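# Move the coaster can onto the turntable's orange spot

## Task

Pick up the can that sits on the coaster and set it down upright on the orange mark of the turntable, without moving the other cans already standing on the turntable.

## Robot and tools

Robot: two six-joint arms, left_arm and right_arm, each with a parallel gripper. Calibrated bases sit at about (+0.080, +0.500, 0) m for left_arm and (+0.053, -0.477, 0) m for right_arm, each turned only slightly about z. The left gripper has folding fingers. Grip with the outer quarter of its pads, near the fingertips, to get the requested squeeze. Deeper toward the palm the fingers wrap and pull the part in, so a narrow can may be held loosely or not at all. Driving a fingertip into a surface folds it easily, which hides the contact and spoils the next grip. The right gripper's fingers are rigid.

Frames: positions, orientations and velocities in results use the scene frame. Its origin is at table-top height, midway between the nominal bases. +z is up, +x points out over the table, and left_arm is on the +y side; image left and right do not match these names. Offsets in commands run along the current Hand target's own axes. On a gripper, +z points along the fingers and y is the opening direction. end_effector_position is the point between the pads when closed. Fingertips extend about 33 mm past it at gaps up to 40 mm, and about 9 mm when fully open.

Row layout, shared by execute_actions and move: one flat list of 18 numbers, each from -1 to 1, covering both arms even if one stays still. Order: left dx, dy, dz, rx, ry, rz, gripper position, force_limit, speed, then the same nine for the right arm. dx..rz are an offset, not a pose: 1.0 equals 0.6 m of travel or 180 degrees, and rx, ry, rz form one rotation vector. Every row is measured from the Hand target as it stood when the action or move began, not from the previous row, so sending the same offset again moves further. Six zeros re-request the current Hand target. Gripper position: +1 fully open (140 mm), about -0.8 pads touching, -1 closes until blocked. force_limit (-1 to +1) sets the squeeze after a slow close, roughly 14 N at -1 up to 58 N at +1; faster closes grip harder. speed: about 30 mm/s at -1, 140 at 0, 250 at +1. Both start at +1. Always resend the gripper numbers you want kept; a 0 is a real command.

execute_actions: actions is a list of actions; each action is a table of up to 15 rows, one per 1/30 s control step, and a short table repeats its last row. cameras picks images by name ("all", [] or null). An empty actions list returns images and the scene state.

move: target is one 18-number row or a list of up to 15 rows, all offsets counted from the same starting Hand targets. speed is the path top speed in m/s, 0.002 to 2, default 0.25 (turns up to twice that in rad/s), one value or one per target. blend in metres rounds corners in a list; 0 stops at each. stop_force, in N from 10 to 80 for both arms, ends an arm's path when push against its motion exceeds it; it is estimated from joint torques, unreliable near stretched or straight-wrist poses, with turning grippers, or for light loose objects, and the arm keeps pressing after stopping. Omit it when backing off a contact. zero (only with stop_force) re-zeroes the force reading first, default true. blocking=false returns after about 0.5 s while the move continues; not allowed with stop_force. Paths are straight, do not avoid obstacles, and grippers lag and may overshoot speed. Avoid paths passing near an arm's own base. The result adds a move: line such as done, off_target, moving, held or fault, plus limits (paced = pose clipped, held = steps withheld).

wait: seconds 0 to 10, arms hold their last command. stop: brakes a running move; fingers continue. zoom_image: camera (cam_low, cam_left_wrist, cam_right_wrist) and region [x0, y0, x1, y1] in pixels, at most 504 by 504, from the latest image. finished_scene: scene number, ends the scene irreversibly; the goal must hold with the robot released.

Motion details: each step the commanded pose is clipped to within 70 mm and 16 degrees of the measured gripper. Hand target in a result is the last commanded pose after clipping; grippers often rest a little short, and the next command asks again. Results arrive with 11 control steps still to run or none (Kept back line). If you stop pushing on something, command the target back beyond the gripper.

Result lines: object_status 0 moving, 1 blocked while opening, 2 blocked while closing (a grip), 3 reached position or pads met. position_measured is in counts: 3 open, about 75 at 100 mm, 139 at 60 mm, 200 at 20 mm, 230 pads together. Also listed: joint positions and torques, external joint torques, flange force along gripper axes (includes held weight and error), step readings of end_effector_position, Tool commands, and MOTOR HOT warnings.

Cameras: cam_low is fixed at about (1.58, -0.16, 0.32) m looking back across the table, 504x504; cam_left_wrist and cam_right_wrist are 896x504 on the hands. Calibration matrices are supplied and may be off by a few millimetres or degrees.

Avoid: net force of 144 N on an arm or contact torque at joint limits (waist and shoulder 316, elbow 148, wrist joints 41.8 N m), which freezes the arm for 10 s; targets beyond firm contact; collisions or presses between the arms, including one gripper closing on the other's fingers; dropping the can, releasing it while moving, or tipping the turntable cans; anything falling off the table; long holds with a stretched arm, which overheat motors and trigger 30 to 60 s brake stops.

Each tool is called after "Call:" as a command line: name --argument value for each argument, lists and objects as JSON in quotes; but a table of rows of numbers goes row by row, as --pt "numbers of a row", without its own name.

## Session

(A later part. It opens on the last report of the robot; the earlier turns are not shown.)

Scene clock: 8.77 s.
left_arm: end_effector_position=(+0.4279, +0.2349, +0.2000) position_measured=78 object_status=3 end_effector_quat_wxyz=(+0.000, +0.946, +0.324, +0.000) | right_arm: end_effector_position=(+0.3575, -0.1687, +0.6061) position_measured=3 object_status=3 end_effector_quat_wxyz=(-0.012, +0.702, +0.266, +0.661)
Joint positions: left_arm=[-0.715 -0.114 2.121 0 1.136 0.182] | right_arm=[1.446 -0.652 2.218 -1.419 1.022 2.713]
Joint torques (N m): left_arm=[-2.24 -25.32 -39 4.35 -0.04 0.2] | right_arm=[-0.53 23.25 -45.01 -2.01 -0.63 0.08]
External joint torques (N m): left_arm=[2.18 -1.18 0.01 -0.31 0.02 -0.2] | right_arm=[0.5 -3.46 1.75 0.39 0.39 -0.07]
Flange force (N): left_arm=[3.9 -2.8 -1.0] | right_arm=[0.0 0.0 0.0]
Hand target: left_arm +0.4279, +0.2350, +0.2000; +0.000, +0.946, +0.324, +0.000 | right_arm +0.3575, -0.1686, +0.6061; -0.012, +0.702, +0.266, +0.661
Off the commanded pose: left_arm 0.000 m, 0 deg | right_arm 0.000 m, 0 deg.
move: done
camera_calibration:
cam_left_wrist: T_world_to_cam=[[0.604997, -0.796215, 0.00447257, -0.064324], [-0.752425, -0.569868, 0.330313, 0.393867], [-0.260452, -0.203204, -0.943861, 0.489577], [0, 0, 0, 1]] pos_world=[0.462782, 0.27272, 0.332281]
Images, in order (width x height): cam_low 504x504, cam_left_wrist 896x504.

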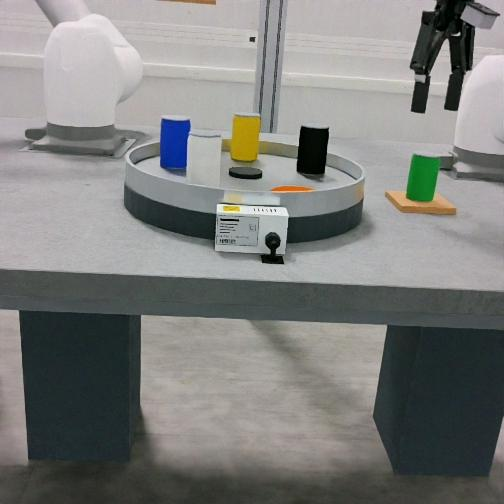

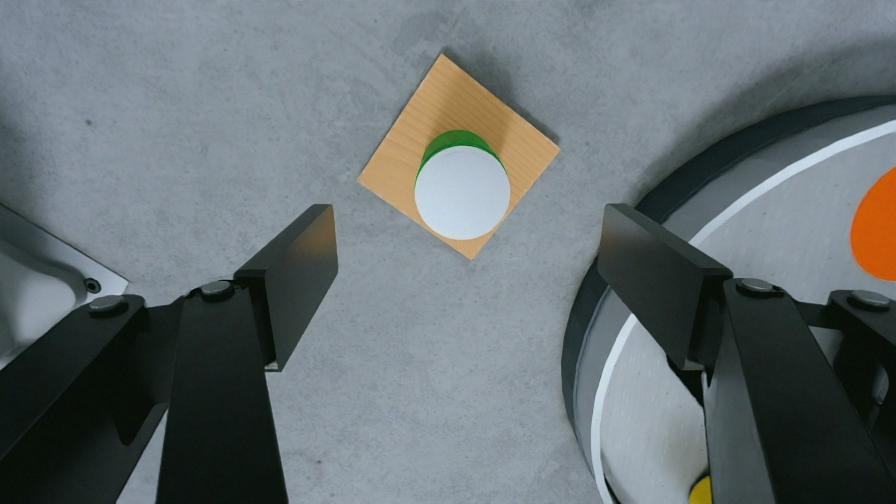

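Call:
move --target '[0,0,0.145,0,0,0,0.4,-0.5,0.5,0,0,0,0,0,0,1,1,1]' --speed 0.12

Call:
move --target '[0,0,0,0,0,0,-1,-0.2,-1,0,0,0,0,0,0,1,1,1]'

Call:
move --pt "0 0 -0.2373 0 0 0 -1 -0.2 -1 0 0 0 0 0 0 1 1 1" --pt "-0.2677 0.2775 -0.2373 0 0 0 -1 -0.2 -1 0 0 0 0 0 0 1 1 1" --blend '[0.04,0]' --speed 0.15 --cameras '["cam_low","cam_left_wrist"]'

Call:
wait --seconds 1 --cameras '["cam_left_wrist"]'

Call:
wait --seconds 1 --cameras '["cam_left_wrist"]'

Call:
wait --seconds 1 --cameras '["cam_left_wrist"]'

Call:
wait --seconds 1 --cameras '["cam_left_wrist"]'

Call:
wait --seconds 1 --cameras '["cam_left_wrist"]'

Call:
wait --seconds 1 --cameras '["cam_left_wrist"]'

Call:
wait --seconds 1 --cameras '["cam_left_wrist"]'

Call:
wait --seconds 1 --cameras '["cam_left_wrist"]'

Call:
wait --seconds 1 --cameras '["cam_left_wrist"]'

Call:
wait --seconds 1 --cameras '["cam_left_wrist"]'

Call:
wait --seconds 1 --cameras '["cam_left_wrist"]'

Scene clock: 11.57 s.
left_arm: end_effector_position=(+0.4279, +0.2350, +0.1131) position_measured=78 object_status=3 end_effector_quat_wxyz=(+0.000, +0.946, +0.324, +0.000) | right_arm: end_effector_position=(+0.3575, -0.1686, +0.6061) position_measured=3 object_status=3 end_effector_quat_wxyz=(-0.012, +0.702, +0.266, +0.661)
Joint positions: left_arm=[-0.715 -0.028 2.223 0 0.947 0.182] | right_arm=[1.446 -0.652 2.218 -1.419 1.022 2.713]
Joint torques (N m): left_arm=[-2.05 -30.23 -34.82 3.95 -0.02 0.15] | right_arm=[-0.73 22.56 -44.51 -1.96 -0.64 0.14]
External joint torques (N m): left_arm=[2.12 -1.92 -0.08 -0.34 0.01 -0.15] | right_arm=[0.71 -2.99 1.23 0.33 0.41 -0.12]
Flange force (N): left_arm=[3.7 -3.8 -2.4] | right_arm=[0.0 0.0 0.0]
Hand target: left_arm +0.4279, +0.2350, +0.1130; +0.000, +0.946, +0.324, +0.000 | right_arm +0.3575, -0.1686, +0.6061; -0.012, +0.702, +0.266, +0.661
Off the commanded pose: left_arm 0.000 m, 0 deg | right_arm 0.000 m, 0 deg.
move: done

Scene clock: 13.43 s.
left_arm: end_effector_position=(+0.4279, +0.2350, +0.1130) position_measured=153 object_status=0 end_effector_quat_wxyz=(+0.000, +0.946, +0.324, +0.000) | right_arm: end_effector_position=(+0.3575, -0.1686, +0.6061) position_measured=3 object_status=3 end_effector_quat_wxyz=(-0.012, +0.702, +0.266, +0.661)
Joint positions: left_arm=[-0.715 -0.028 2.223 0 0.947 0.182] | right_arm=[1.446 -0.652 2.218 -1.419 1.022 2.713]
Joint torques (N m): left_arm=[-2.34 -25.38 -29.72 3.94 -0.49 0.15] | right_arm=[-0.56 22.58 -44.6 -1.94 -0.59 0.19]
External joint torques (N m): left_arm=[2.42 -6.61 -5.18 -0.31 0.48 -0.15] | right_arm=[0.56 -3.06 1.33 0.32 0.36 -0.17]
Flange force (N): left_arm=[4.4 -3.6 -14.4] | right_arm=[0.0 0.0 0.0]
Hand target: left_arm +0.4279, +0.2350, +0.1130; +0.000, +0.946, +0.324, +0.000 | right_arm +0.3575, -0.1686, +0.6061; -0.012, +0.702, +0.266, +0.661
Off the commanded pose: left_arm 0.000 m, 0 deg | right_arm 0.000 m, 0 deg.
move: done

Scene clock: 16.27 s.
left_arm: end_effector_position=(+0.4029, +0.0050, +0.2554) position_measured=153 object_status=2 end_effector_quat_wxyz=(+0.000, +0.946, +0.324, +0.000) | right_arm: end_effector_position=(+0.3575, -0.1686, +0.6061) position_measured=3 object_status=3 end_effector_quat_wxyz=(-0.012, +0.702, +0.266, +0.661)
Joint positions: left_arm=[-1.037 0.099 1.802 0 1.24 -0.139] | right_arm=[1.446 -0.652 2.218 -1.419 1.022 2.713]
Joint torques (N m): left_arm=[-1.93 -48.52 -41.56 4.6 -0.01 0.2] | right_arm=[-0.64 22.58 -44.86 -1.96 -0.6 0.18]
External joint torques (N m): left_arm=[1.93 -2.7 0.89 -0.37 0.02 -0.2] | right_arm=[0.62 -3.03 1.53 0.34 0.37 -0.17]
Flange force (N): left_arm=[3.4 -5.4 -0.3] | right_arm=[0.0 0.0 0.0]
Hand target: left_arm +0.4029, +0.0050, +0.2554; +0.000, +0.946, +0.324, +0.000 | right_arm +0.3575, -0.1686, +0.6061; -0.012, +0.702, +0.266, +0.661
Off the commanded pose: left_arm 0.000 m, 0 deg | right_arm 0.000 m, 0 deg.
move: done
camera_calibration:
cam_left_wrist: T_world_to_cam=[[0.605043, -0.79618, 0.00445152, -0.23259], [-0.752388, -0.569917, 0.330314, 0.225673], [-0.260453, -0.203203, -0.943861, 0.488619], [0, 0, 0, 1]] pos_world=[0.437782, 0.0427202, 0.387681]
Images, in order (width x height): cam_low 504x504, cam_left_wrist 896x504.

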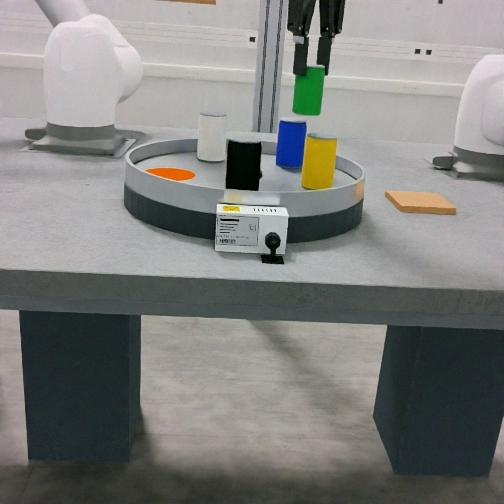

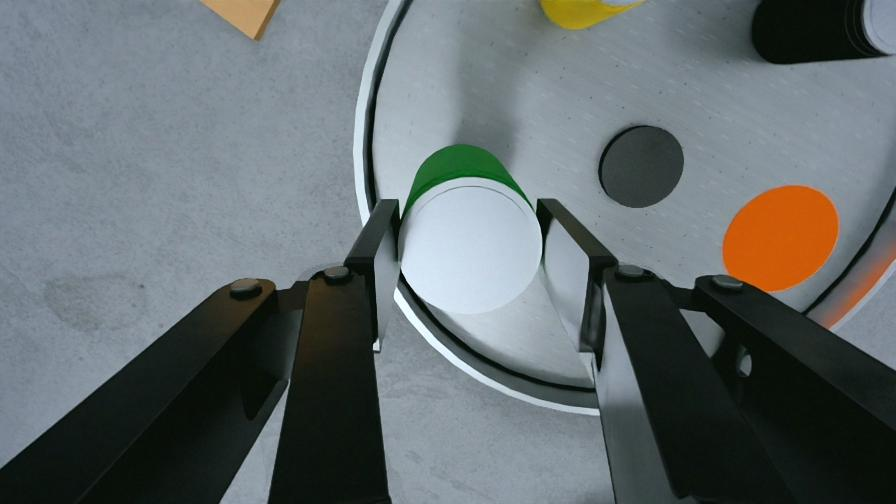

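Scene clock: 17.27 s.
left_arm: end_effector_position=(+0.4029, +0.0050, +0.2554) position_measured=153 object_status=2 end_effector_quat_wxyz=(+0.000, +0.946, +0.324, +0.000) | right_arm: end_effector_position=(+0.3575, -0.1686, +0.6061) position_measured=3 object_status=3 end_effector_quat_wxyz=(-0.012, +0.702, +0.266, +0.661)
Joint positions: left_arm=[-1.037 0.099 1.802 0 1.24 -0.139] | right_arm=[1.446 -0.652 2.218 -1.419 1.022 2.713]
Joint torques (N m): left_arm=[-2.33 -49.68 -41.54 4.54 -0.02 0.19] | right_arm=[-0.49 22.45 -44.64 -2 -0.57 0.12]
External joint torques (N m): left_arm=[2.4 -1.92 0.69 -0.3 0.01 -0.19] | right_arm=[0.47 -2.82 1.32 0.38 0.34 -0.1]
Flange force (N): left_arm=[4.0 -3.7 -0.2] | right_arm=[0.0 0.0 0.0]
Hand target: left_arm +0.4029, +0.0050, +0.2554; +0.000, +0.946, +0.324, +0.000 | right_arm +0.3575, -0.1686, +0.6061; -0.012, +0.702, +0.266, +0.661
Tool commands: left_gripper/position=-1.0 left_gripper/force_limit=-0.2 left_gripper/speed=-1.0 right_gripper/position=+1.0 right_gripper/force_limit=+1.0 right_gripper/speed=+1.0
Off the commanded pose: left_arm 0.000 m, 0 deg | right_arm 0.000 m, 0 deg.
wait: 1.00 s; at rest by 0.17 s
camera_calibration:
cam_left_wrist: T_world_to_cam=[[0.604997, -0.796215, 0.00447257, -0.232576], [-0.752425, -0.569868, 0.330313, 0.225687], [-0.260452, -0.203204, -0.943861, 0.488618], [0, 0, 0, 1]] pos_world=[0.437782, 0.0427202, 0.387681]
Images, in order (width x height): cam_left_wrist 896x504.

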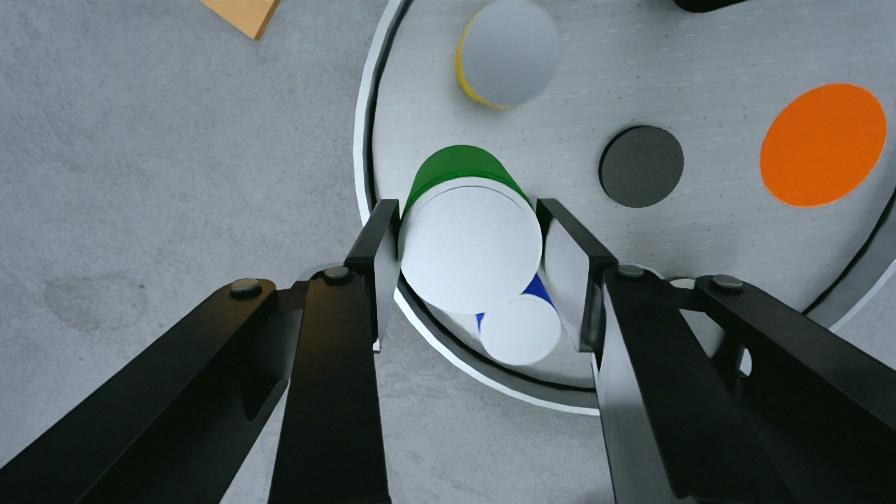

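Scene clock: 18.27 s.
left_arm: end_effector_position=(+0.4029, +0.0050, +0.2554) position_measured=153 object_status=2 end_effector_quat_wxyz=(+0.000, +0.946, +0.324, +0.000) | right_arm: end_effector_position=(+0.3575, -0.1686, +0.6061) position_measured=3 object_status=3 end_effector_quat_wxyz=(-0.012, +0.702, +0.266, +0.661)
Joint positions: left_arm=[-1.037 0.099 1.802 0 1.24 -0.139] | right_arm=[1.446 -0.652 2.218 -1.419 1.022 2.713]
Joint torques (N m): left_arm=[-2.08 -49.25 -41.66 4.55 0 0.22] | right_arm=[-0.26 22.95 -44.64 -2.03 -0.53 0.15]
External joint torques (N m): left_arm=[2.15 -2.12 0.93 -0.32 0 -0.22] | right_arm=[0.25 -3.53 1.2 0.4 0.3 -0.13]
Flange force (N): left_arm=[3.6 -4.5 0.1] | right_arm=[0.0 0.0 0.0]
Hand target: left_arm +0.4029, +0.0050, +0.2554; +0.000, +0.946, +0.324, +0.000 | right_arm +0.3575, -0.1686, +0.6061; -0.012, +0.702, +0.266, +0.661
Tool commands: left_gripper/position=-1.0 left_gripper/force_limit=-0.2 left_gripper/speed=-1.0 right_gripper/position=+1.0 right_gripper/force_limit=+1.0 right_gripper/speed=+1.0
Off the commanded pose: left_arm 0.000 m, 0 deg | right_arm 0.000 m, 0 deg.
wait: 1.00 s; at rest by 0.17 s
camera_calibration:
cam_left_wrist: T_world_to_cam=[[0.604997, -0.796215, 0.00447257, -0.232576], [-0.752425, -0.569868, 0.330313, 0.225687], [-0.260452, -0.203204, -0.943861, 0.488618], [0, 0, 0, 1]] pos_world=[0.437782, 0.0427202, 0.387681]
Images, in order (width x height): cam_left_wrist 896x504.

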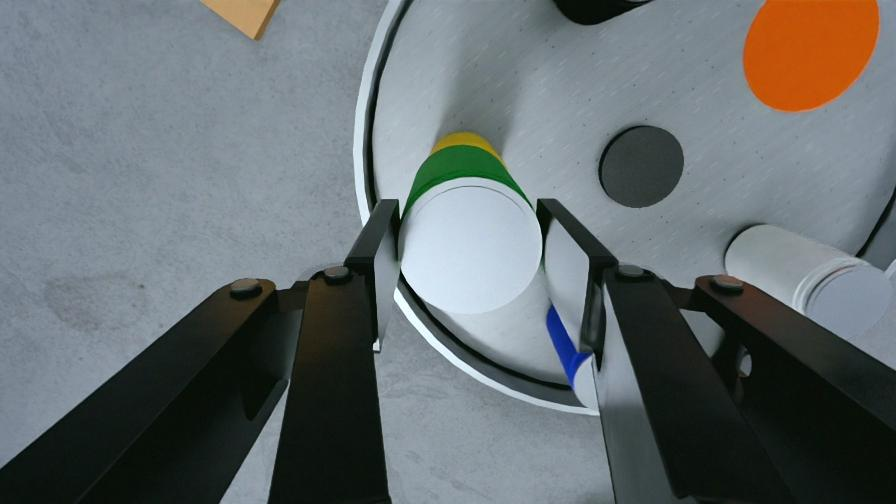

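Scene clock: 19.27 s.
left_arm: end_effector_position=(+0.4029, +0.0050, +0.2554) position_measured=153 object_status=2 end_effector_quat_wxyz=(+0.000, +0.946, +0.324, +0.000) | right_arm: end_effector_position=(+0.3575, -0.1686, +0.6061) position_measured=3 object_status=3 end_effector_quat_wxyz=(-0.012, +0.702, +0.266, +0.661)
Joint positions: left_arm=[-1.037 0.099 1.802 0 1.24 -0.139] | right_arm=[1.446 -0.652 2.218 -1.419 1.022 2.713]
Joint torques (N m): left_arm=[-2.2 -49.84 -41.57 4.57 0 0.2] | right_arm=[-0.34 22.86 -44.74 -1.99 -0.59 0.14]
External joint torques (N m): left_arm=[2.25 -1.73 0.8 -0.34 0.01 -0.21] | right_arm=[0.32 -3.27 1.51 0.37 0.36 -0.13]
Flange force (N): left_arm=[3.8 -3.6 0.1] | right_arm=[0.0 0.0 0.0]
Hand target: left_arm +0.4029, +0.0050, +0.2554; +0.000, +0.946, +0.324, +0.000 | right_arm +0.3575, -0.1686, +0.6061; -0.012, +0.702, +0.266, +0.661
Tool commands: left_gripper/position=-1.0 left_gripper/force_limit=-0.2 left_gripper/speed=-1.0 right_gripper/position=+1.0 right_gripper/force_limit=+1.0 right_gripper/speed=+1.0
Off the commanded pose: left_arm 0.000 m, 0 deg | right_arm 0.000 m, 0 deg.
wait: 1.00 s; at rest by 0.17 s
camera_calibration:
cam_left_wrist: T_world_to_cam=[[0.604997, -0.796215, 0.00447257, -0.232576], [-0.752425, -0.569868, 0.330313, 0.225687], [-0.260452, -0.203204, -0.943861, 0.488618], [0, 0, 0, 1]] pos_world=[0.437782, 0.0427202, 0.387681]
Images, in order (width x height): cam_left_wrist 896x504.

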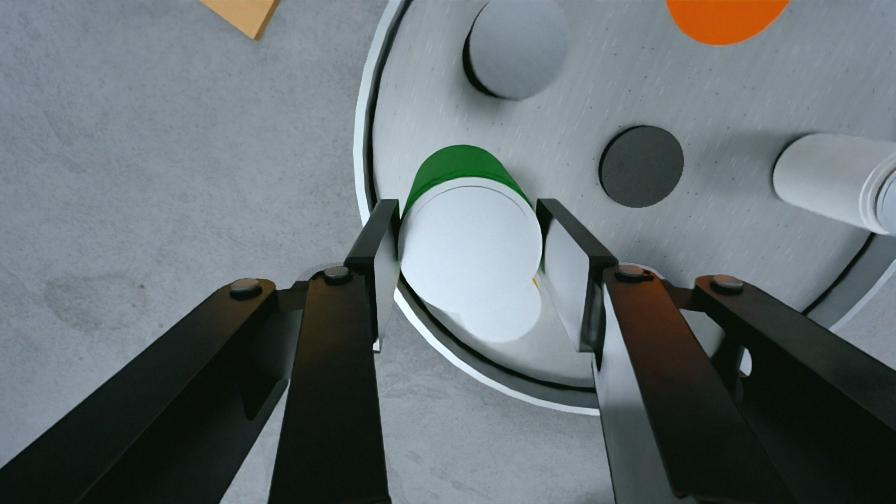

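Scene clock: 20.27 s.
left_arm: end_effector_position=(+0.4029, +0.0050, +0.2554) position_measured=153 object_status=2 end_effector_quat_wxyz=(+0.000, +0.946, +0.324, +0.000) | right_arm: end_effector_position=(+0.3575, -0.1686, +0.6061) position_measured=3 object_status=3 end_effector_quat_wxyz=(-0.012, +0.702, +0.266, +0.661)
Joint positions: left_arm=[-1.037 0.099 1.802 0 1.24 -0.139] | right_arm=[1.446 -0.652 2.218 -1.419 1.022 2.713]
Joint torques (N m): left_arm=[-2.28 -49.82 -41.46 4.51 -0.05 0.18] | right_arm=[-0.76 22.37 -44.63 -1.98 -0.61 0.12]
External joint torques (N m): left_arm=[2.36 -1.94 0.69 -0.28 0.06 -0.18] | right_arm=[0.78 -3.09 1.28 0.35 0.38 -0.11]
Flange force (N): left_arm=[4.0 -3.7 -0.3] | right_arm=[0.0 0.0 0.0]
Hand target: left_arm +0.4029, +0.0050, +0.2554; +0.000, +0.946, +0.324, +0.000 | right_arm +0.3575, -0.1686, +0.6061; -0.012, +0.702, +0.266, +0.661
Tool commands: left_gripper/position=-1.0 left_gripper/force_limit=-0.2 left_gripper/speed=-1.0 right_gripper/position=+1.0 right_gripper/force_limit=+1.0 right_gripper/speed=+1.0
Off the commanded pose: left_arm 0.000 m, 0 deg | right_arm 0.000 m, 0 deg.
wait: 1.00 s; at rest by 0.17 s
camera_calibration:
cam_left_wrist: T_world_to_cam=[[0.604997, -0.796215, 0.00447257, -0.232576], [-0.752425, -0.569868, 0.330313, 0.225687], [-0.260452, -0.203204, -0.943861, 0.488618], [0, 0, 0, 1]] pos_world=[0.437782, 0.0427202, 0.387681]
Images, in order (width x height): cam_left_wrist 896x504.

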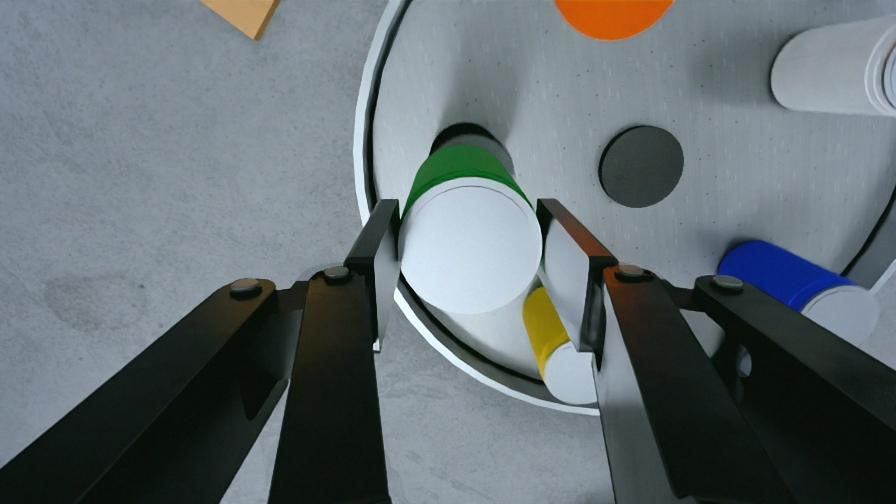

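Scene clock: 21.27 s.
left_arm: end_effector_position=(+0.4029, +0.0050, +0.2554) position_measured=153 object_status=2 end_effector_quat_wxyz=(+0.000, +0.946, +0.324, +0.000) | right_arm: end_effector_position=(+0.3575, -0.1686, +0.6061) position_measured=3 object_status=3 end_effector_quat_wxyz=(-0.012, +0.702, +0.266, +0.661)
Joint positions: left_arm=[-1.037 0.099 1.802 0 1.24 -0.139] | right_arm=[1.446 -0.652 2.218 -1.419 1.022 2.713]
Joint torques (N m): left_arm=[-2.32 -49.57 -41.65 4.53 -0.03 0.19] | right_arm=[-0.5 22.74 -44.51 -2 -0.55 0.2]
External joint torques (N m): left_arm=[2.29 -1.57 0.91 -0.32 0.03 -0.19] | right_arm=[0.46 -3.11 1.02 0.37 0.32 -0.19]
Flange force (N): left_arm=[3.8 -3.5 0.3] | right_arm=[0.0 0.0 0.0]
Hand target: left_arm +0.4029, +0.0050, +0.2554; +0.000, +0.946, +0.324, +0.000 | right_arm +0.3575, -0.1686, +0.6061; -0.012, +0.702, +0.266, +0.661
Tool commands: left_gripper/position=-1.0 left_gripper/force_limit=-0.2 left_gripper/speed=-1.0 right_gripper/position=+1.0 right_gripper/force_limit=+1.0 right_gripper/speed=+1.0
Off the commanded pose: left_arm 0.000 m, 0 deg | right_arm 0.000 m, 0 deg.
wait: 1.00 s; at rest by 0.17 s
camera_calibration:
cam_left_wrist: T_world_to_cam=[[0.605043, -0.79618, 0.00445152, -0.23259], [-0.752388, -0.569917, 0.330314, 0.225673], [-0.260453, -0.203203, -0.943861, 0.488619], [0, 0, 0, 1]] pos_world=[0.437782, 0.0427202, 0.387681]
Images, in order (width x height): cam_left_wrist 896x504.

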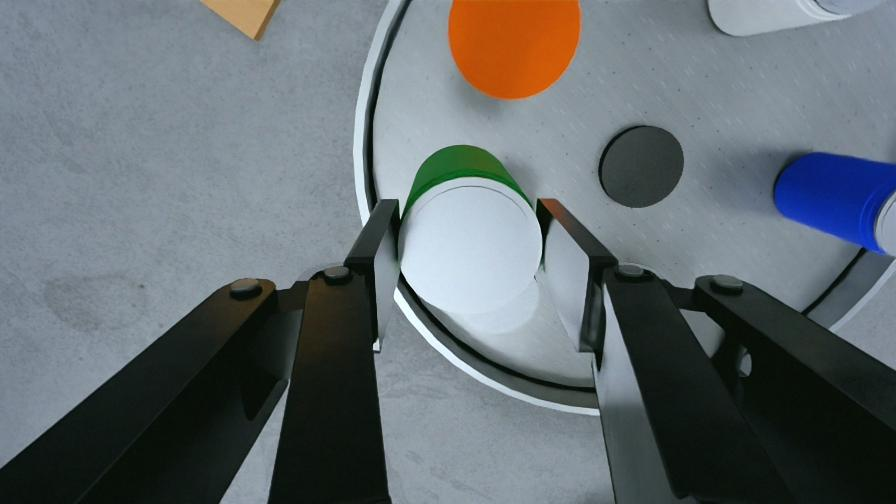

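Scene clock: 22.27 s.
left_arm: end_effector_position=(+0.4029, +0.0050, +0.2554) position_measured=153 object_status=2 end_effector_quat_wxyz=(+0.000, +0.946, +0.324, +0.000) | right_arm: end_effector_position=(+0.3575, -0.1686, +0.6061) position_measured=3 object_status=3 end_effector_quat_wxyz=(-0.012, +0.702, +0.266, +0.661)
Joint positions: left_arm=[-1.037 0.099 1.802 0 1.24 -0.139] | right_arm=[1.446 -0.652 2.218 -1.419 1.022 2.713]
Joint torques (N m): left_arm=[-2.27 -49.54 -41.47 4.53 -0.03 0.2] | right_arm=[-0.23 22.79 -44.62 -2.01 -0.52 0.2]
External joint torques (N m): left_arm=[2.2 -1.29 0.9 -0.33 0.03 -0.2] | right_arm=[0.25 -3.53 1.19 0.38 0.3 -0.18]
Flange force (N): left_arm=[3.6 -3.1 0.4] | right_arm=[0.0 0.0 0.0]
Hand target: left_arm +0.4029, +0.0050, +0.2554; +0.000, +0.946, +0.324, +0.000 | right_arm +0.3575, -0.1686, +0.6061; -0.012, +0.702, +0.266, +0.661
Tool commands: left_gripper/position=-1.0 left_gripper/force_limit=-0.2 left_gripper/speed=-1.0 right_gripper/position=+1.0 right_gripper/force_limit=+1.0 right_gripper/speed=+1.0
Off the commanded pose: left_arm 0.000 m, 0 deg | right_arm 0.000 m, 0 deg.
wait: 1.00 s; at rest by 0.17 s
camera_calibration:
cam_left_wrist: T_world_to_cam=[[0.605043, -0.79618, 0.00445152, -0.23259], [-0.752388, -0.569917, 0.330314, 0.225673], [-0.260453, -0.203203, -0.943861, 0.488619], [0, 0, 0, 1]] pos_world=[0.437782, 0.0427202, 0.387681]
Images, in order (width x height): cam_left_wrist 896x504.

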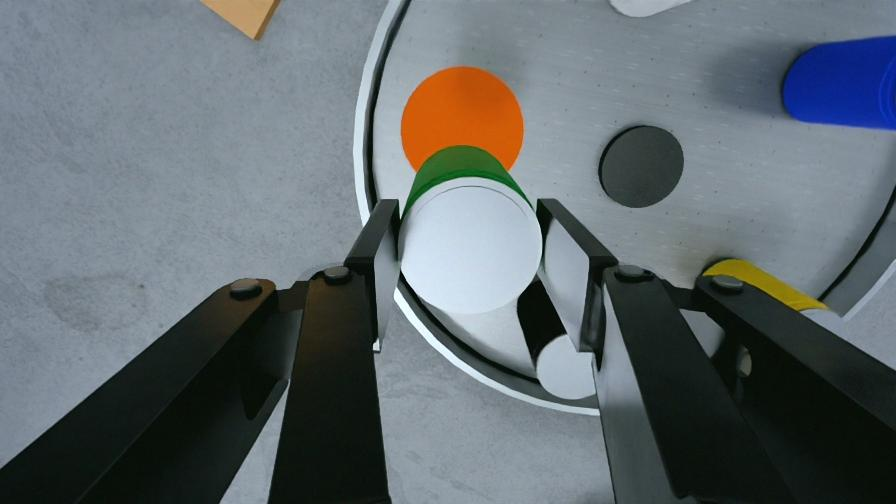

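Scene clock: 23.27 s.
left_arm: end_effector_position=(+0.4029, +0.0050, +0.2554) position_measured=153 object_status=2 end_effector_quat_wxyz=(+0.000, +0.946, +0.324, +0.000) | right_arm: end_effector_position=(+0.3575, -0.1686, +0.6061) position_measured=3 object_status=3 end_effector_quat_wxyz=(-0.012, +0.702, +0.266, +0.661)
Joint positions: left_arm=[-1.037 0.099 1.802 0 1.24 -0.139] | right_arm=[1.446 -0.652 2.218 -1.419 1.022 2.713]
Joint torques (N m): left_arm=[-2.31 -49.25 -41.61 4.58 -0.05 0.18] | right_arm=[-0.1 22.86 -44.69 -2 -0.57 0.14]
External joint torques (N m): left_arm=[2.34 -1.78 0.99 -0.36 0.05 -0.18] | right_arm=[0.11 -3.54 1.37 0.37 0.34 -0.12]
Flange force (N): left_arm=[4.0 -4.0 0.2] | right_arm=[0.0 0.0 0.0]
Hand target: left_arm +0.4029, +0.0050, +0.2554; +0.000, +0.946, +0.324, +0.000 | right_arm +0.3575, -0.1686, +0.6061; -0.012, +0.702, +0.266, +0.661
Tool commands: left_gripper/position=-1.0 left_gripper/force_limit=-0.2 left_gripper/speed=-1.0 right_gripper/position=+1.0 right_gripper/force_limit=+1.0 right_gripper/speed=+1.0
Off the commanded pose: left_arm 0.000 m, 0 deg | right_arm 0.000 m, 0 deg.
wait: 1.00 s; at rest by 0.17 s
camera_calibration:
cam_left_wrist: T_world_to_cam=[[0.605043, -0.79618, 0.00445152, -0.23259], [-0.752388, -0.569917, 0.330314, 0.225673], [-0.260453, -0.203203, -0.943861, 0.488619], [0, 0, 0, 1]] pos_world=[0.437782, 0.0427202, 0.387681]
Images, in order (width x height): cam_left_wrist 896x504.

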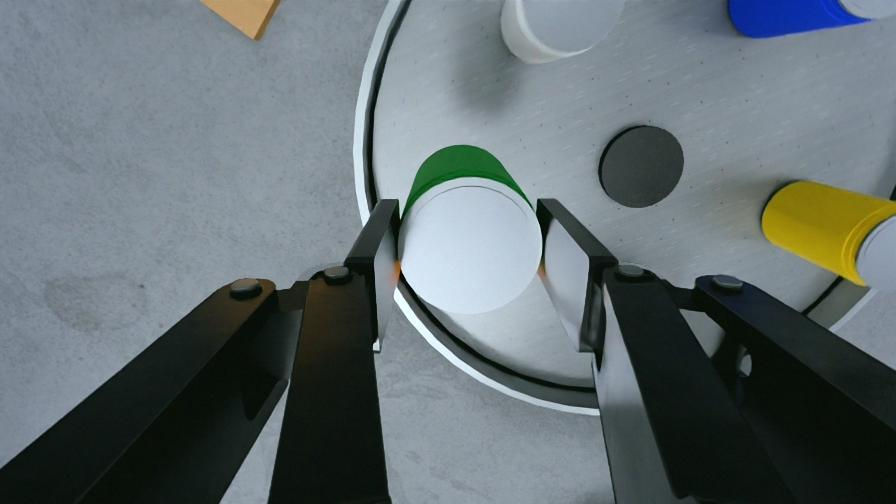

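Scene clock: 24.27 s.
left_arm: end_effector_position=(+0.4029, +0.0050, +0.2554) position_measured=153 object_status=2 end_effector_quat_wxyz=(+0.000, +0.946, +0.324, +0.000) | right_arm: end_effector_position=(+0.3575, -0.1686, +0.6061) position_measured=3 object_status=3 end_effector_quat_wxyz=(-0.012, +0.702, +0.266, +0.661)
Joint positions: left_arm=[-1.037 0.099 1.802 0 1.24 -0.139] | right_arm=[1.446 -0.652 2.218 -1.419 1.022 2.713]
Joint torques (N m): left_arm=[-2.42 -49.58 -41.61 4.53 -0.04 0.17] | right_arm=[-0.43 22.65 -44.54 -1.98 -0.61 0.12]
External joint torques (N m): left_arm=[2.48 -1.88 0.91 -0.3 0.05 -0.17] | right_arm=[0.39 -2.98 1.24 0.35 0.37 -0.1]
Flange force (N): left_arm=[4.2 -4.0 0.1] | right_arm=[0.0 0.0 0.0]
Hand target: left_arm +0.4029, +0.0050, +0.2554; +0.000, +0.946, +0.324, +0.000 | right_arm +0.3575, -0.1686, +0.6061; -0.012, +0.702, +0.266, +0.661
Tool commands: left_gripper/position=-1.0 left_gripper/force_limit=-0.2 left_gripper/speed=-1.0 right_gripper/position=+1.0 right_gripper/force_limit=+1.0 right_gripper/speed=+1.0
Off the commanded pose: left_arm 0.000 m, 0 deg | right_arm 0.000 m, 0 deg.
wait: 1.00 s; at rest by 0.17 s
camera_calibration:
cam_left_wrist: T_world_to_cam=[[0.605043, -0.79618, 0.00445152, -0.23259], [-0.752388, -0.569917, 0.330314, 0.225673], [-0.260453, -0.203203, -0.943861, 0.488619], [0, 0, 0, 1]] pos_world=[0.437782, 0.0427202, 0.387681]
Images, in order (width x height): cam_left_wrist 896x504.

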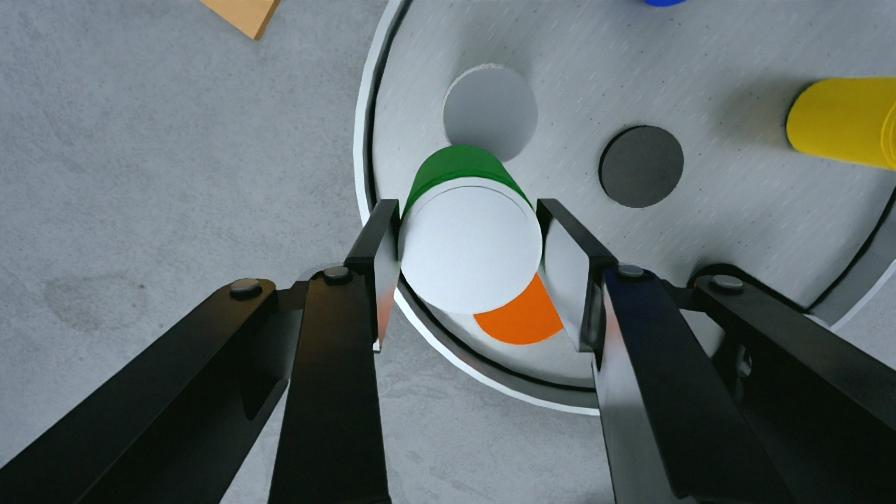

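Scene clock: 25.27 s.
left_arm: end_effector_position=(+0.4029, +0.0050, +0.2554) position_measured=153 object_status=2 end_effector_quat_wxyz=(+0.000, +0.946, +0.324, +0.000) | right_arm: end_effector_position=(+0.3575, -0.1686, +0.6061) position_measured=3 object_status=3 end_effector_quat_wxyz=(-0.012, +0.702, +0.266, +0.661)
Joint positions: left_arm=[-1.037 0.099 1.802 0 1.24 -0.139] | right_arm=[1.446 -0.652 2.218 -1.419 1.022 2.713]
Joint torques (N m): left_arm=[-2.13 -49.53 -41.65 4.54 -0.01 0.16] | right_arm=[-0.38 22.32 -44.9 -1.97 -0.6 0.12]
External joint torques (N m): left_arm=[2.21 -1.82 0.93 -0.31 0.01 -0.16] | right_arm=[0.38 -2.82 1.58 0.34 0.37 -0.11]
Flange force (N): left_arm=[3.8 -4.0 0.2] | right_arm=[0.0 0.0 0.0]
Hand target: left_arm +0.4029, +0.0050, +0.2554; +0.000, +0.946, +0.324, +0.000 | right_arm +0.3575, -0.1686, +0.6061; -0.012, +0.702, +0.266, +0.661
Tool commands: left_gripper/position=-1.0 left_gripper/force_limit=-0.2 left_gripper/speed=-1.0 right_gripper/position=+1.0 right_gripper/force_limit=+1.0 right_gripper/speed=+1.0
Off the commanded pose: left_arm 0.000 m, 0 deg | right_arm 0.000 m, 0 deg.
wait: 1.00 s; at rest by 0.17 s
camera_calibration:
cam_left_wrist: T_world_to_cam=[[0.605043, -0.79618, 0.00445152, -0.23259], [-0.752388, -0.569917, 0.330314, 0.225673], [-0.260453, -0.203203, -0.943861, 0.488619], [0, 0, 0, 1]] pos_world=[0.437782, 0.0427202, 0.387681]
Images, in order (width x height): cam_left_wrist 896x504.

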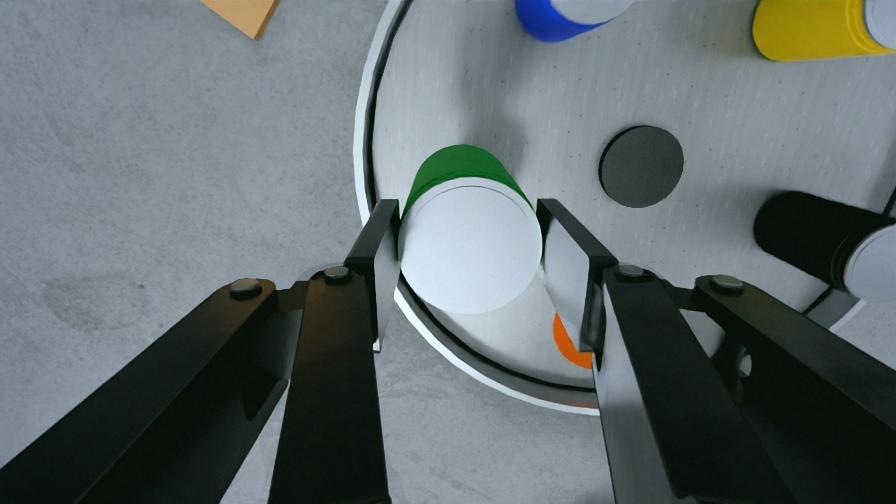

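Scene clock: 26.27 s.
left_arm: end_effector_position=(+0.4029, +0.0050, +0.2554) position_measured=153 object_status=2 end_effector_quat_wxyz=(+0.000, +0.946, +0.324, +0.000) | right_arm: end_effector_position=(+0.3575, -0.1686, +0.6061) position_measured=3 object_status=3 end_effector_quat_wxyz=(-0.012, +0.702, +0.266, +0.661)
Joint positions: left_arm=[-1.037 0.099 1.802 0 1.24 -0.139] | right_arm=[1.446 -0.652 2.218 -1.419 1.022 2.713]
Joint torques (N m): left_arm=[-2.37 -49.58 -41.6 4.57 -0.03 0.17] | right_arm=[-0.7 23.01 -44.45 -2.01 -0.6 0.14]
External joint torques (N m): left_arm=[2.46 -1.78 0.83 -0.34 0.03 -0.16] | right_arm=[0.7 -3.64 1.07 0.38 0.38 -0.13]
Flange force (N): left_arm=[4.2 -3.7 0.1] | right_arm=[0.0 0.0 0.0]
Hand target: left_arm +0.4029, +0.0050, +0.2554; +0.000, +0.946, +0.324, +0.000 | right_arm +0.3575, -0.1686, +0.6061; -0.012, +0.702, +0.266, +0.661
Tool commands: left_gripper/position=-1.0 left_gripper/force_limit=-0.2 left_gripper/speed=-1.0 right_gripper/position=+1.0 right_gripper/force_limit=+1.0 right_gripper/speed=+1.0
Off the commanded pose: left_arm 0.000 m, 0 deg | right_arm 0.000 m, 0 deg.
wait: 1.00 s; at rest by 0.17 s
camera_calibration:
cam_left_wrist: T_world_to_cam=[[0.605043, -0.79618, 0.00445152, -0.23259], [-0.752388, -0.569917, 0.330314, 0.225673], [-0.260453, -0.203203, -0.943861, 0.488619], [0, 0, 0, 1]] pos_world=[0.437782, 0.0427202, 0.387681]
Images, in order (width x height): cam_left_wrist 896x504.

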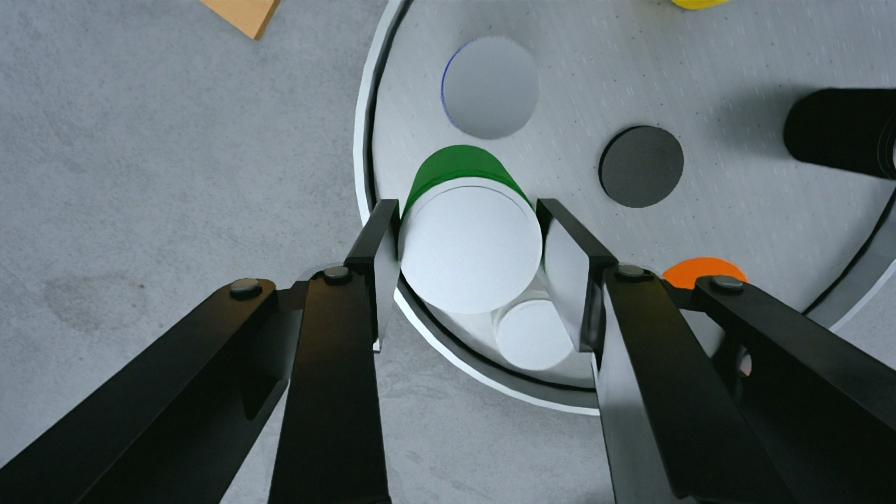

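Scene clock: 27.27 s.
left_arm: end_effector_position=(+0.4029, +0.0050, +0.2554) position_measured=153 object_status=2 end_effector_quat_wxyz=(+0.000, +0.946, +0.324, +0.000) | right_arm: end_effector_position=(+0.3575, -0.1686, +0.6061) position_measured=3 object_status=3 end_effector_quat_wxyz=(-0.012, +0.702, +0.266, +0.661)
Joint positions: left_arm=[-1.037 0.099 1.802 0 1.24 -0.139] | right_arm=[1.446 -0.652 2.218 -1.419 1.022 2.713]
Joint torques (N m): left_arm=[-2.24 -49.33 -41.64 4.52 -0.06 0.18] | right_arm=[-0.2 22.74 -44.46 -1.98 -0.59 0.14]
External joint torques (N m): left_arm=[2.31 -2.28 0.88 -0.29 0.07 -0.18] | right_arm=[0.2 -3.38 0.97 0.35 0.36 -0.13]
Flange force (N): left_arm=[4.0 -4.6 -0.2] | right_arm=[0.0 0.0 0.0]
Hand target: left_arm +0.4029, +0.0050, +0.2554; +0.000, +0.946, +0.324, +0.000 | right_arm +0.3575, -0.1686, +0.6061; -0.012, +0.702, +0.266, +0.661
Tool commands: left_gripper/position=-1.0 left_gripper/force_limit=-0.2 left_gripper/speed=-1.0 right_gripper/position=+1.0 right_gripper/force_limit=+1.0 right_gripper/speed=+1.0
Off the commanded pose: left_arm 0.000 m, 0 deg | right_arm 0.000 m, 0 deg.
wait: 1.00 s; at rest by 0.17 s
camera_calibration:
cam_left_wrist: T_world_to_cam=[[0.605043, -0.79618, 0.00445152, -0.23259], [-0.752388, -0.569917, 0.330314, 0.225673], [-0.260453, -0.203203, -0.943861, 0.488619], [0, 0, 0, 1]] pos_world=[0.437782, 0.0427202, 0.387681]
Images, in order (width x height): cam_left_wrist 896x504.

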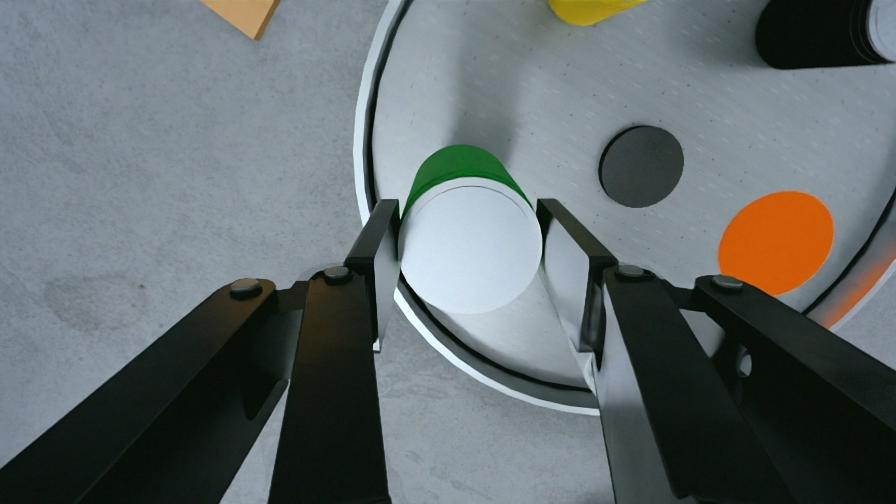

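Call:
wait --seconds 0.1

Scene clock: 28.13 s.
left_arm: end_effector_position=(+0.4029, +0.0050, +0.2554) position_measured=153 object_status=2 end_effector_quat_wxyz=(+0.000, +0.946, +0.324, +0.000) | right_arm: end_effector_position=(+0.3575, -0.1686, +0.6061) position_measured=3 object_status=3 end_effector_quat_wxyz=(-0.012, +0.702, +0.266, +0.661)
Joint positions: left_arm=[-1.037 0.099 1.802 0 1.24 -0.139] | right_arm=[1.446 -0.652 2.218 -1.419 1.022 2.713]
Joint torques (N m): left_arm=[-2.09 -49.59 -41.58 4.56 -0.03 0.18] | right_arm=[-0.5 22.77 -44.62 -2.03 -0.64 0.1]
External joint torques (N m): left_arm=[2.03 -1.18 1.03 -0.36 0.03 -0.18] | right_arm=[0.48 -3.17 1.33 0.41 0.41 -0.08]
Flange force (N): left_arm=[3.4 -3.2 0.6] | right_arm=[0.0 0.0 0.0]
Hand target: left_arm +0.4029, +0.0050, +0.2554; +0.000, +0.946, +0.324, +0.000 | right_arm +0.3575, -0.1686, +0.6061; -0.012, +0.702, +0.266, +0.661
Tool commands: left_gripper/position=-1.0 left_gripper/force_limit=-0.2 left_gripper/speed=-1.0 right_gripper/position=+1.0 right_gripper/force_limit=+1.0 right_gripper/speed=+1.0
Off the commanded pose: left_arm 0.000 m, 0 deg | right_arm 0.000 m, 0 deg.
wait: 0.10 s; at rest from the start

Call:
wait --seconds 3.6

Call:
move --pt "0 0 0 0 0 0 -1 -0.2 -1 0 0 0 0 0 0 1 1 1" --pt "0 0 0.1665 0 0 0 0.3 0 1 0 0 0 0 0 0 1 1 1" --pt "0 0 -0.1 0 0 0 0.3 0 1 0 0 0 0 0 0 1 1 1" --speed '[0.15,0.15,0.25]' --cameras '["cam_left_wrist","cam_low"]'

Call:
wait --seconds 8.4 --cameras '["cam_left_wrist"]'

Call:
wait --seconds 0.5 --cameras '["cam_left_wrist","cam_low"]'

Scene clock: 32.37 s.
left_arm: end_effector_position=(+0.4029, +0.0050, +0.2554) position_measured=153 object_status=2 end_effector_quat_wxyz=(+0.000, +0.946, +0.324, +0.000) | right_arm: end_effector_position=(+0.3575, -0.1686, +0.6061) position_measured=3 object_status=3 end_effector_quat_wxyz=(-0.012, +0.702, +0.266, +0.661)
Joint positions: left_arm=[-1.037 0.099 1.802 0 1.24 -0.139] | right_arm=[1.446 -0.652 2.218 -1.419 1.022 2.713]
Joint torques (N m): left_arm=[-2 -49.75 -41.55 4.52 -0.03 0.19] | right_arm=[-0.48 22.92 -44.57 -1.98 -0.57 0.14]
External joint torques (N m): left_arm=[2.02 -1.53 0.85 -0.3 0.03 -0.19] | right_arm=[0.47 -3.45 1.18 0.35 0.34 -0.13]
Flange force (N): left_arm=[3.4 -3.4 0.2] | right_arm=[0.0 0.0 0.0]
Hand target: left_arm +0.4029, +0.0050, +0.2554; +0.000, +0.946, +0.324, +0.000 | right_arm +0.3575, -0.1686, +0.6061; -0.012, +0.702, +0.266, +0.661
Tool commands: left_gripper/position=-1.0 left_gripper/force_limit=-0.2 left_gripper/speed=-1.0 right_gripper/position=+1.0 right_gripper/force_limit=+1.0 right_gripper/speed=+1.0
Off the commanded pose: left_arm 0.000 m, 0 deg | right_arm 0.000 m, 0 deg.
wait: 3.60 s; at rest from the start

Scene clock: 34.90 s.
left_arm: end_effector_position=(+0.4029, +0.0050, +0.3154) position_measured=91 object_status=3 end_effector_quat_wxyz=(+0.000, +0.946, +0.324, +0.000) | right_arm: end_effector_position=(+0.3575, -0.1686, +0.6061) position_measured=3 object_status=3 end_effector_quat_wxyz=(-0.012, +0.702, +0.266, +0.661)
Joint positions: left_arm=[-1.037 0.072 1.72 0 1.349 -0.139] | right_arm=[1.446 -0.652 2.218 -1.419 1.022 2.713]
Joint torques (N m): left_arm=[-2.4 -47.48 -42.06 4.68 -0.04 0.17] | right_arm=[-0.67 23.12 -44.59 -1.97 -0.58 0.19]
External joint torques (N m): left_arm=[2.41 -2.49 0.03 -0.31 0.04 -0.17] | right_arm=[0.7 -3.91 1.32 0.34 0.35 -0.18]
Flange force (N): left_arm=[4.1 -3.5 -0.9] | right_arm=[0.0 0.0 0.0]
Hand target: left_arm +0.4030, +0.0050, +0.3154; +0.000, +0.946, +0.324, +0.000 | right_arm +0.3575, -0.1686, +0.6061; -0.012, +0.702, +0.266, +0.661
Off the commanded pose: left_arm 0.000 m, 0 deg | right_arm 0.000 m, 0 deg.
move: done
camera_calibration:
cam_left_wrist: T_world_to_cam=[[0.604997, -0.796215, 0.00447257, -0.232845], [-0.752425, -0.569868, 0.330313, 0.205868], [-0.260452, -0.203204, -0.943861, 0.54525], [0, 0, 0, 1]] pos_world=[0.437782, 0.0427202, 0.447681]
Images, in order (width x height): cam_low 504x504, cam_left_wrist 896x504.

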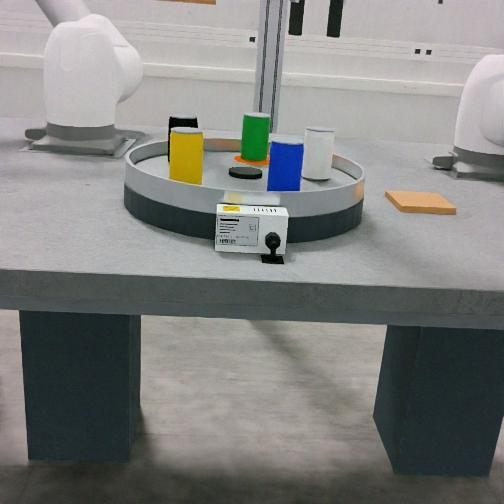

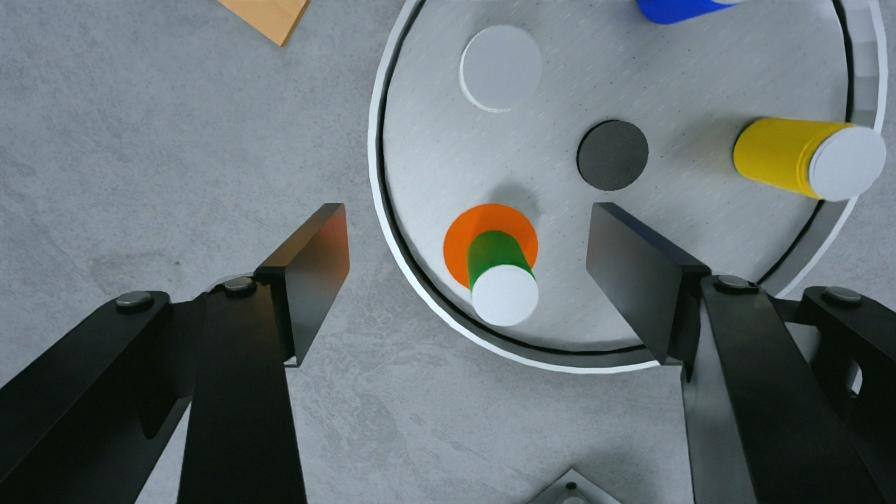

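Scene clock: 43.30 s.
left_arm: end_effector_position=(+0.4030, +0.0050, +0.3154) position_measured=91 object_status=3 end_effector_quat_wxyz=(+0.000, +0.946, +0.324, +0.000) | right_arm: end_effector_position=(+0.3575, -0.1686, +0.6061) position_measured=3 object_status=3 end_effector_quat_wxyz=(-0.012, +0.702, +0.266, +0.661)
Joint positions: left_arm=[-1.037 0.072 1.72 0 1.349 -0.139] | right_arm=[1.446 -0.652 2.218 -1.419 1.022 2.713]
Joint torques (N m): left_arm=[-2.25 -46.95 -42.03 4.67 -0.06 0.2] | right_arm=[-0.63 22.42 -44.61 -2.01 -0.63 0.17]
External joint torques (N m): left_arm=[2.29 -2.75 0.05 -0.31 0.06 -0.2] | right_arm=[0.63 -3.01 1.12 0.38 0.39 -0.15]
Flange force (N): left_arm=[3.9 -4.0 -1.0] | right_arm=[0.0 0.0 0.0]
Hand target: left_arm +0.4030, +0.0050, +0.3154; +0.000, +0.946, +0.324, +0.000 | right_arm +0.3575, -0.1686, +0.6061; -0.012, +0.702, +0.266, +0.661
Tool commands: left_gripper/position=+0.3 left_gripper/force_limit=+0.0 left_gripper/speed=+1.0 right_gripper/position=+1.0 right_gripper/force_limit=+1.0 right_gripper/speed=+1.0
Off the commanded pose: left_arm 0.000 m, 0 deg | right_arm 0.000 m, 0 deg.
wait: 8.40 s; at rest by 0.17 s
camera_calibration:
cam_left_wrist: T_world_to_cam=[[0.605043, -0.79618, 0.00445152, -0.232917], [-0.752388, -0.569917, 0.330314, 0.205929], [-0.260453, -0.203203, -0.943861, 0.545276], [0, 0, 0, 1]] pos_world=[0.437882, 0.0427202, 0.447681]
Images, in order (width x height): cam_left_wrist 896x504.

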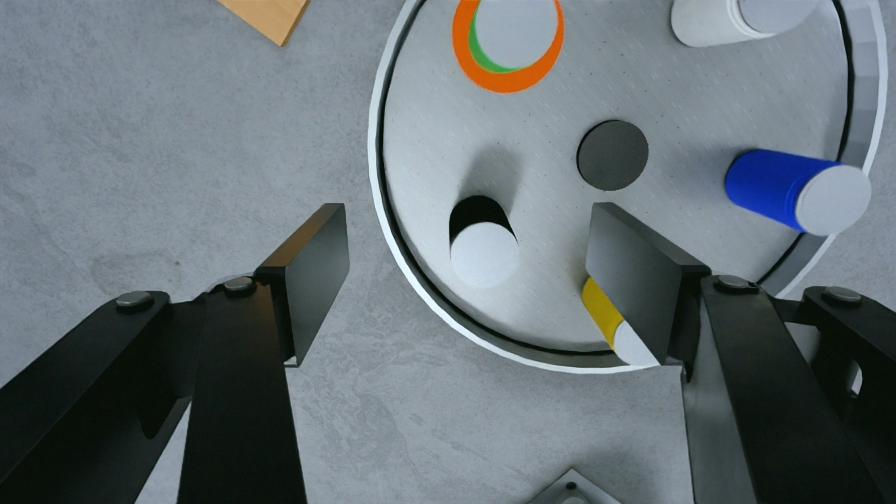

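Scene clock: 43.80 s.
left_arm: end_effector_position=(+0.4030, +0.0050, +0.3154) position_measured=91 object_status=3 end_effector_quat_wxyz=(+0.000, +0.946, +0.324, +0.000) | right_arm: end_effector_position=(+0.3575, -0.1686, +0.6061) position_measured=3 object_status=3 end_effector_quat_wxyz=(-0.012, +0.702, +0.266, +0.661)
Joint positions: left_arm=[-1.037 0.072 1.72 0 1.349 -0.139] | right_arm=[1.446 -0.652 2.218 -1.419 1.022 2.713]
Joint torques (N m): left_arm=[-2.15 -47.06 -41.96 4.69 -0.06 0.2] | right_arm=[-0.49 22.83 -44.54 -2.01 -0.55 0.2]
External joint torques (N m): left_arm=[2.2 -2.88 -0.04 -0.33 0.06 -0.2] | right_arm=[0.5 -3.54 1.13 0.38 0.33 -0.19]
Flange force (N): left_arm=[3.7 -4.0 -1.2] | right_arm=[0.0 0.0 0.0]
Hand target: left_arm +0.4030, +0.0050, +0.3154; +0.000, +0.946, +0.324, +0.000 | right_arm +0.3575, -0.1686, +0.6061; -0.012, +0.702, +0.266, +0.661
Tool commands: left_gripper/position=+0.3 left_gripper/force_limit=+0.0 left_gripper/speed=+1.0 right_gripper/position=+1.0 right_gripper/force_limit=+1.0 right_gripper/speed=+1.0
Off the commanded pose: left_arm 0.000 m, 0 deg | right_arm 0.000 m, 0 deg.
wait: 0.50 s; at rest by 0.17 s
camera_calibration:
cam_left_wrist: T_world_to_cam=[[0.605043, -0.79618, 0.00445152, -0.232917], [-0.752388, -0.569917, 0.330314, 0.205929], [-0.260453, -0.203203, -0.943861, 0.545276], [0, 0, 0, 1]] pos_world=[0.437882, 0.0427202, 0.447681]
Images, in order (width x height): cam_low 504x504, cam_left_wrist 896x504.

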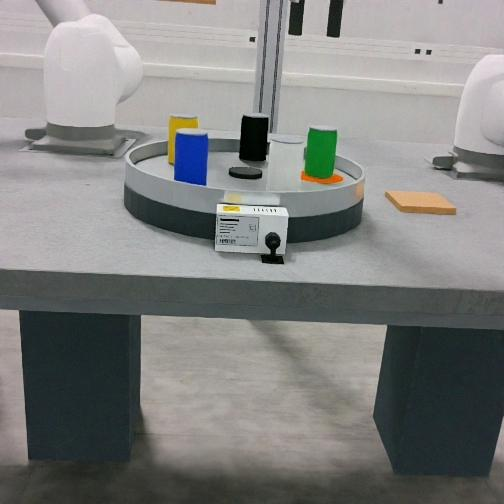

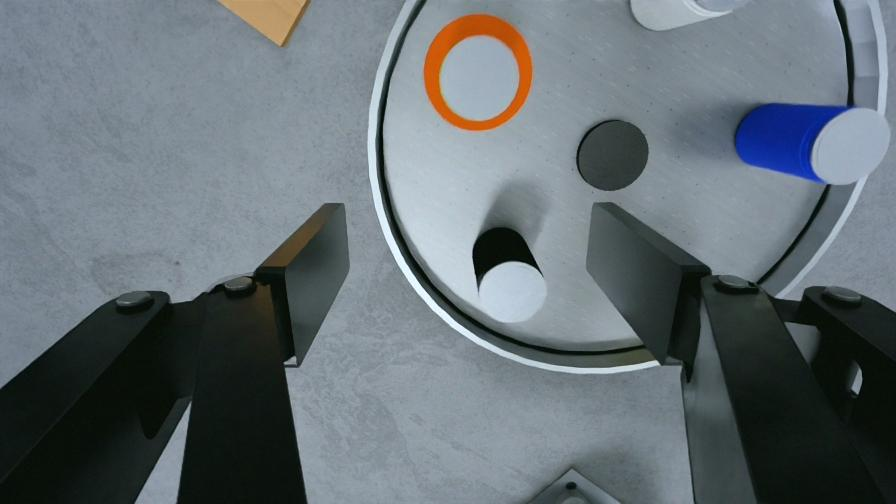

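Call:
finished_scene --scene 2

The scene is finished: the task was done.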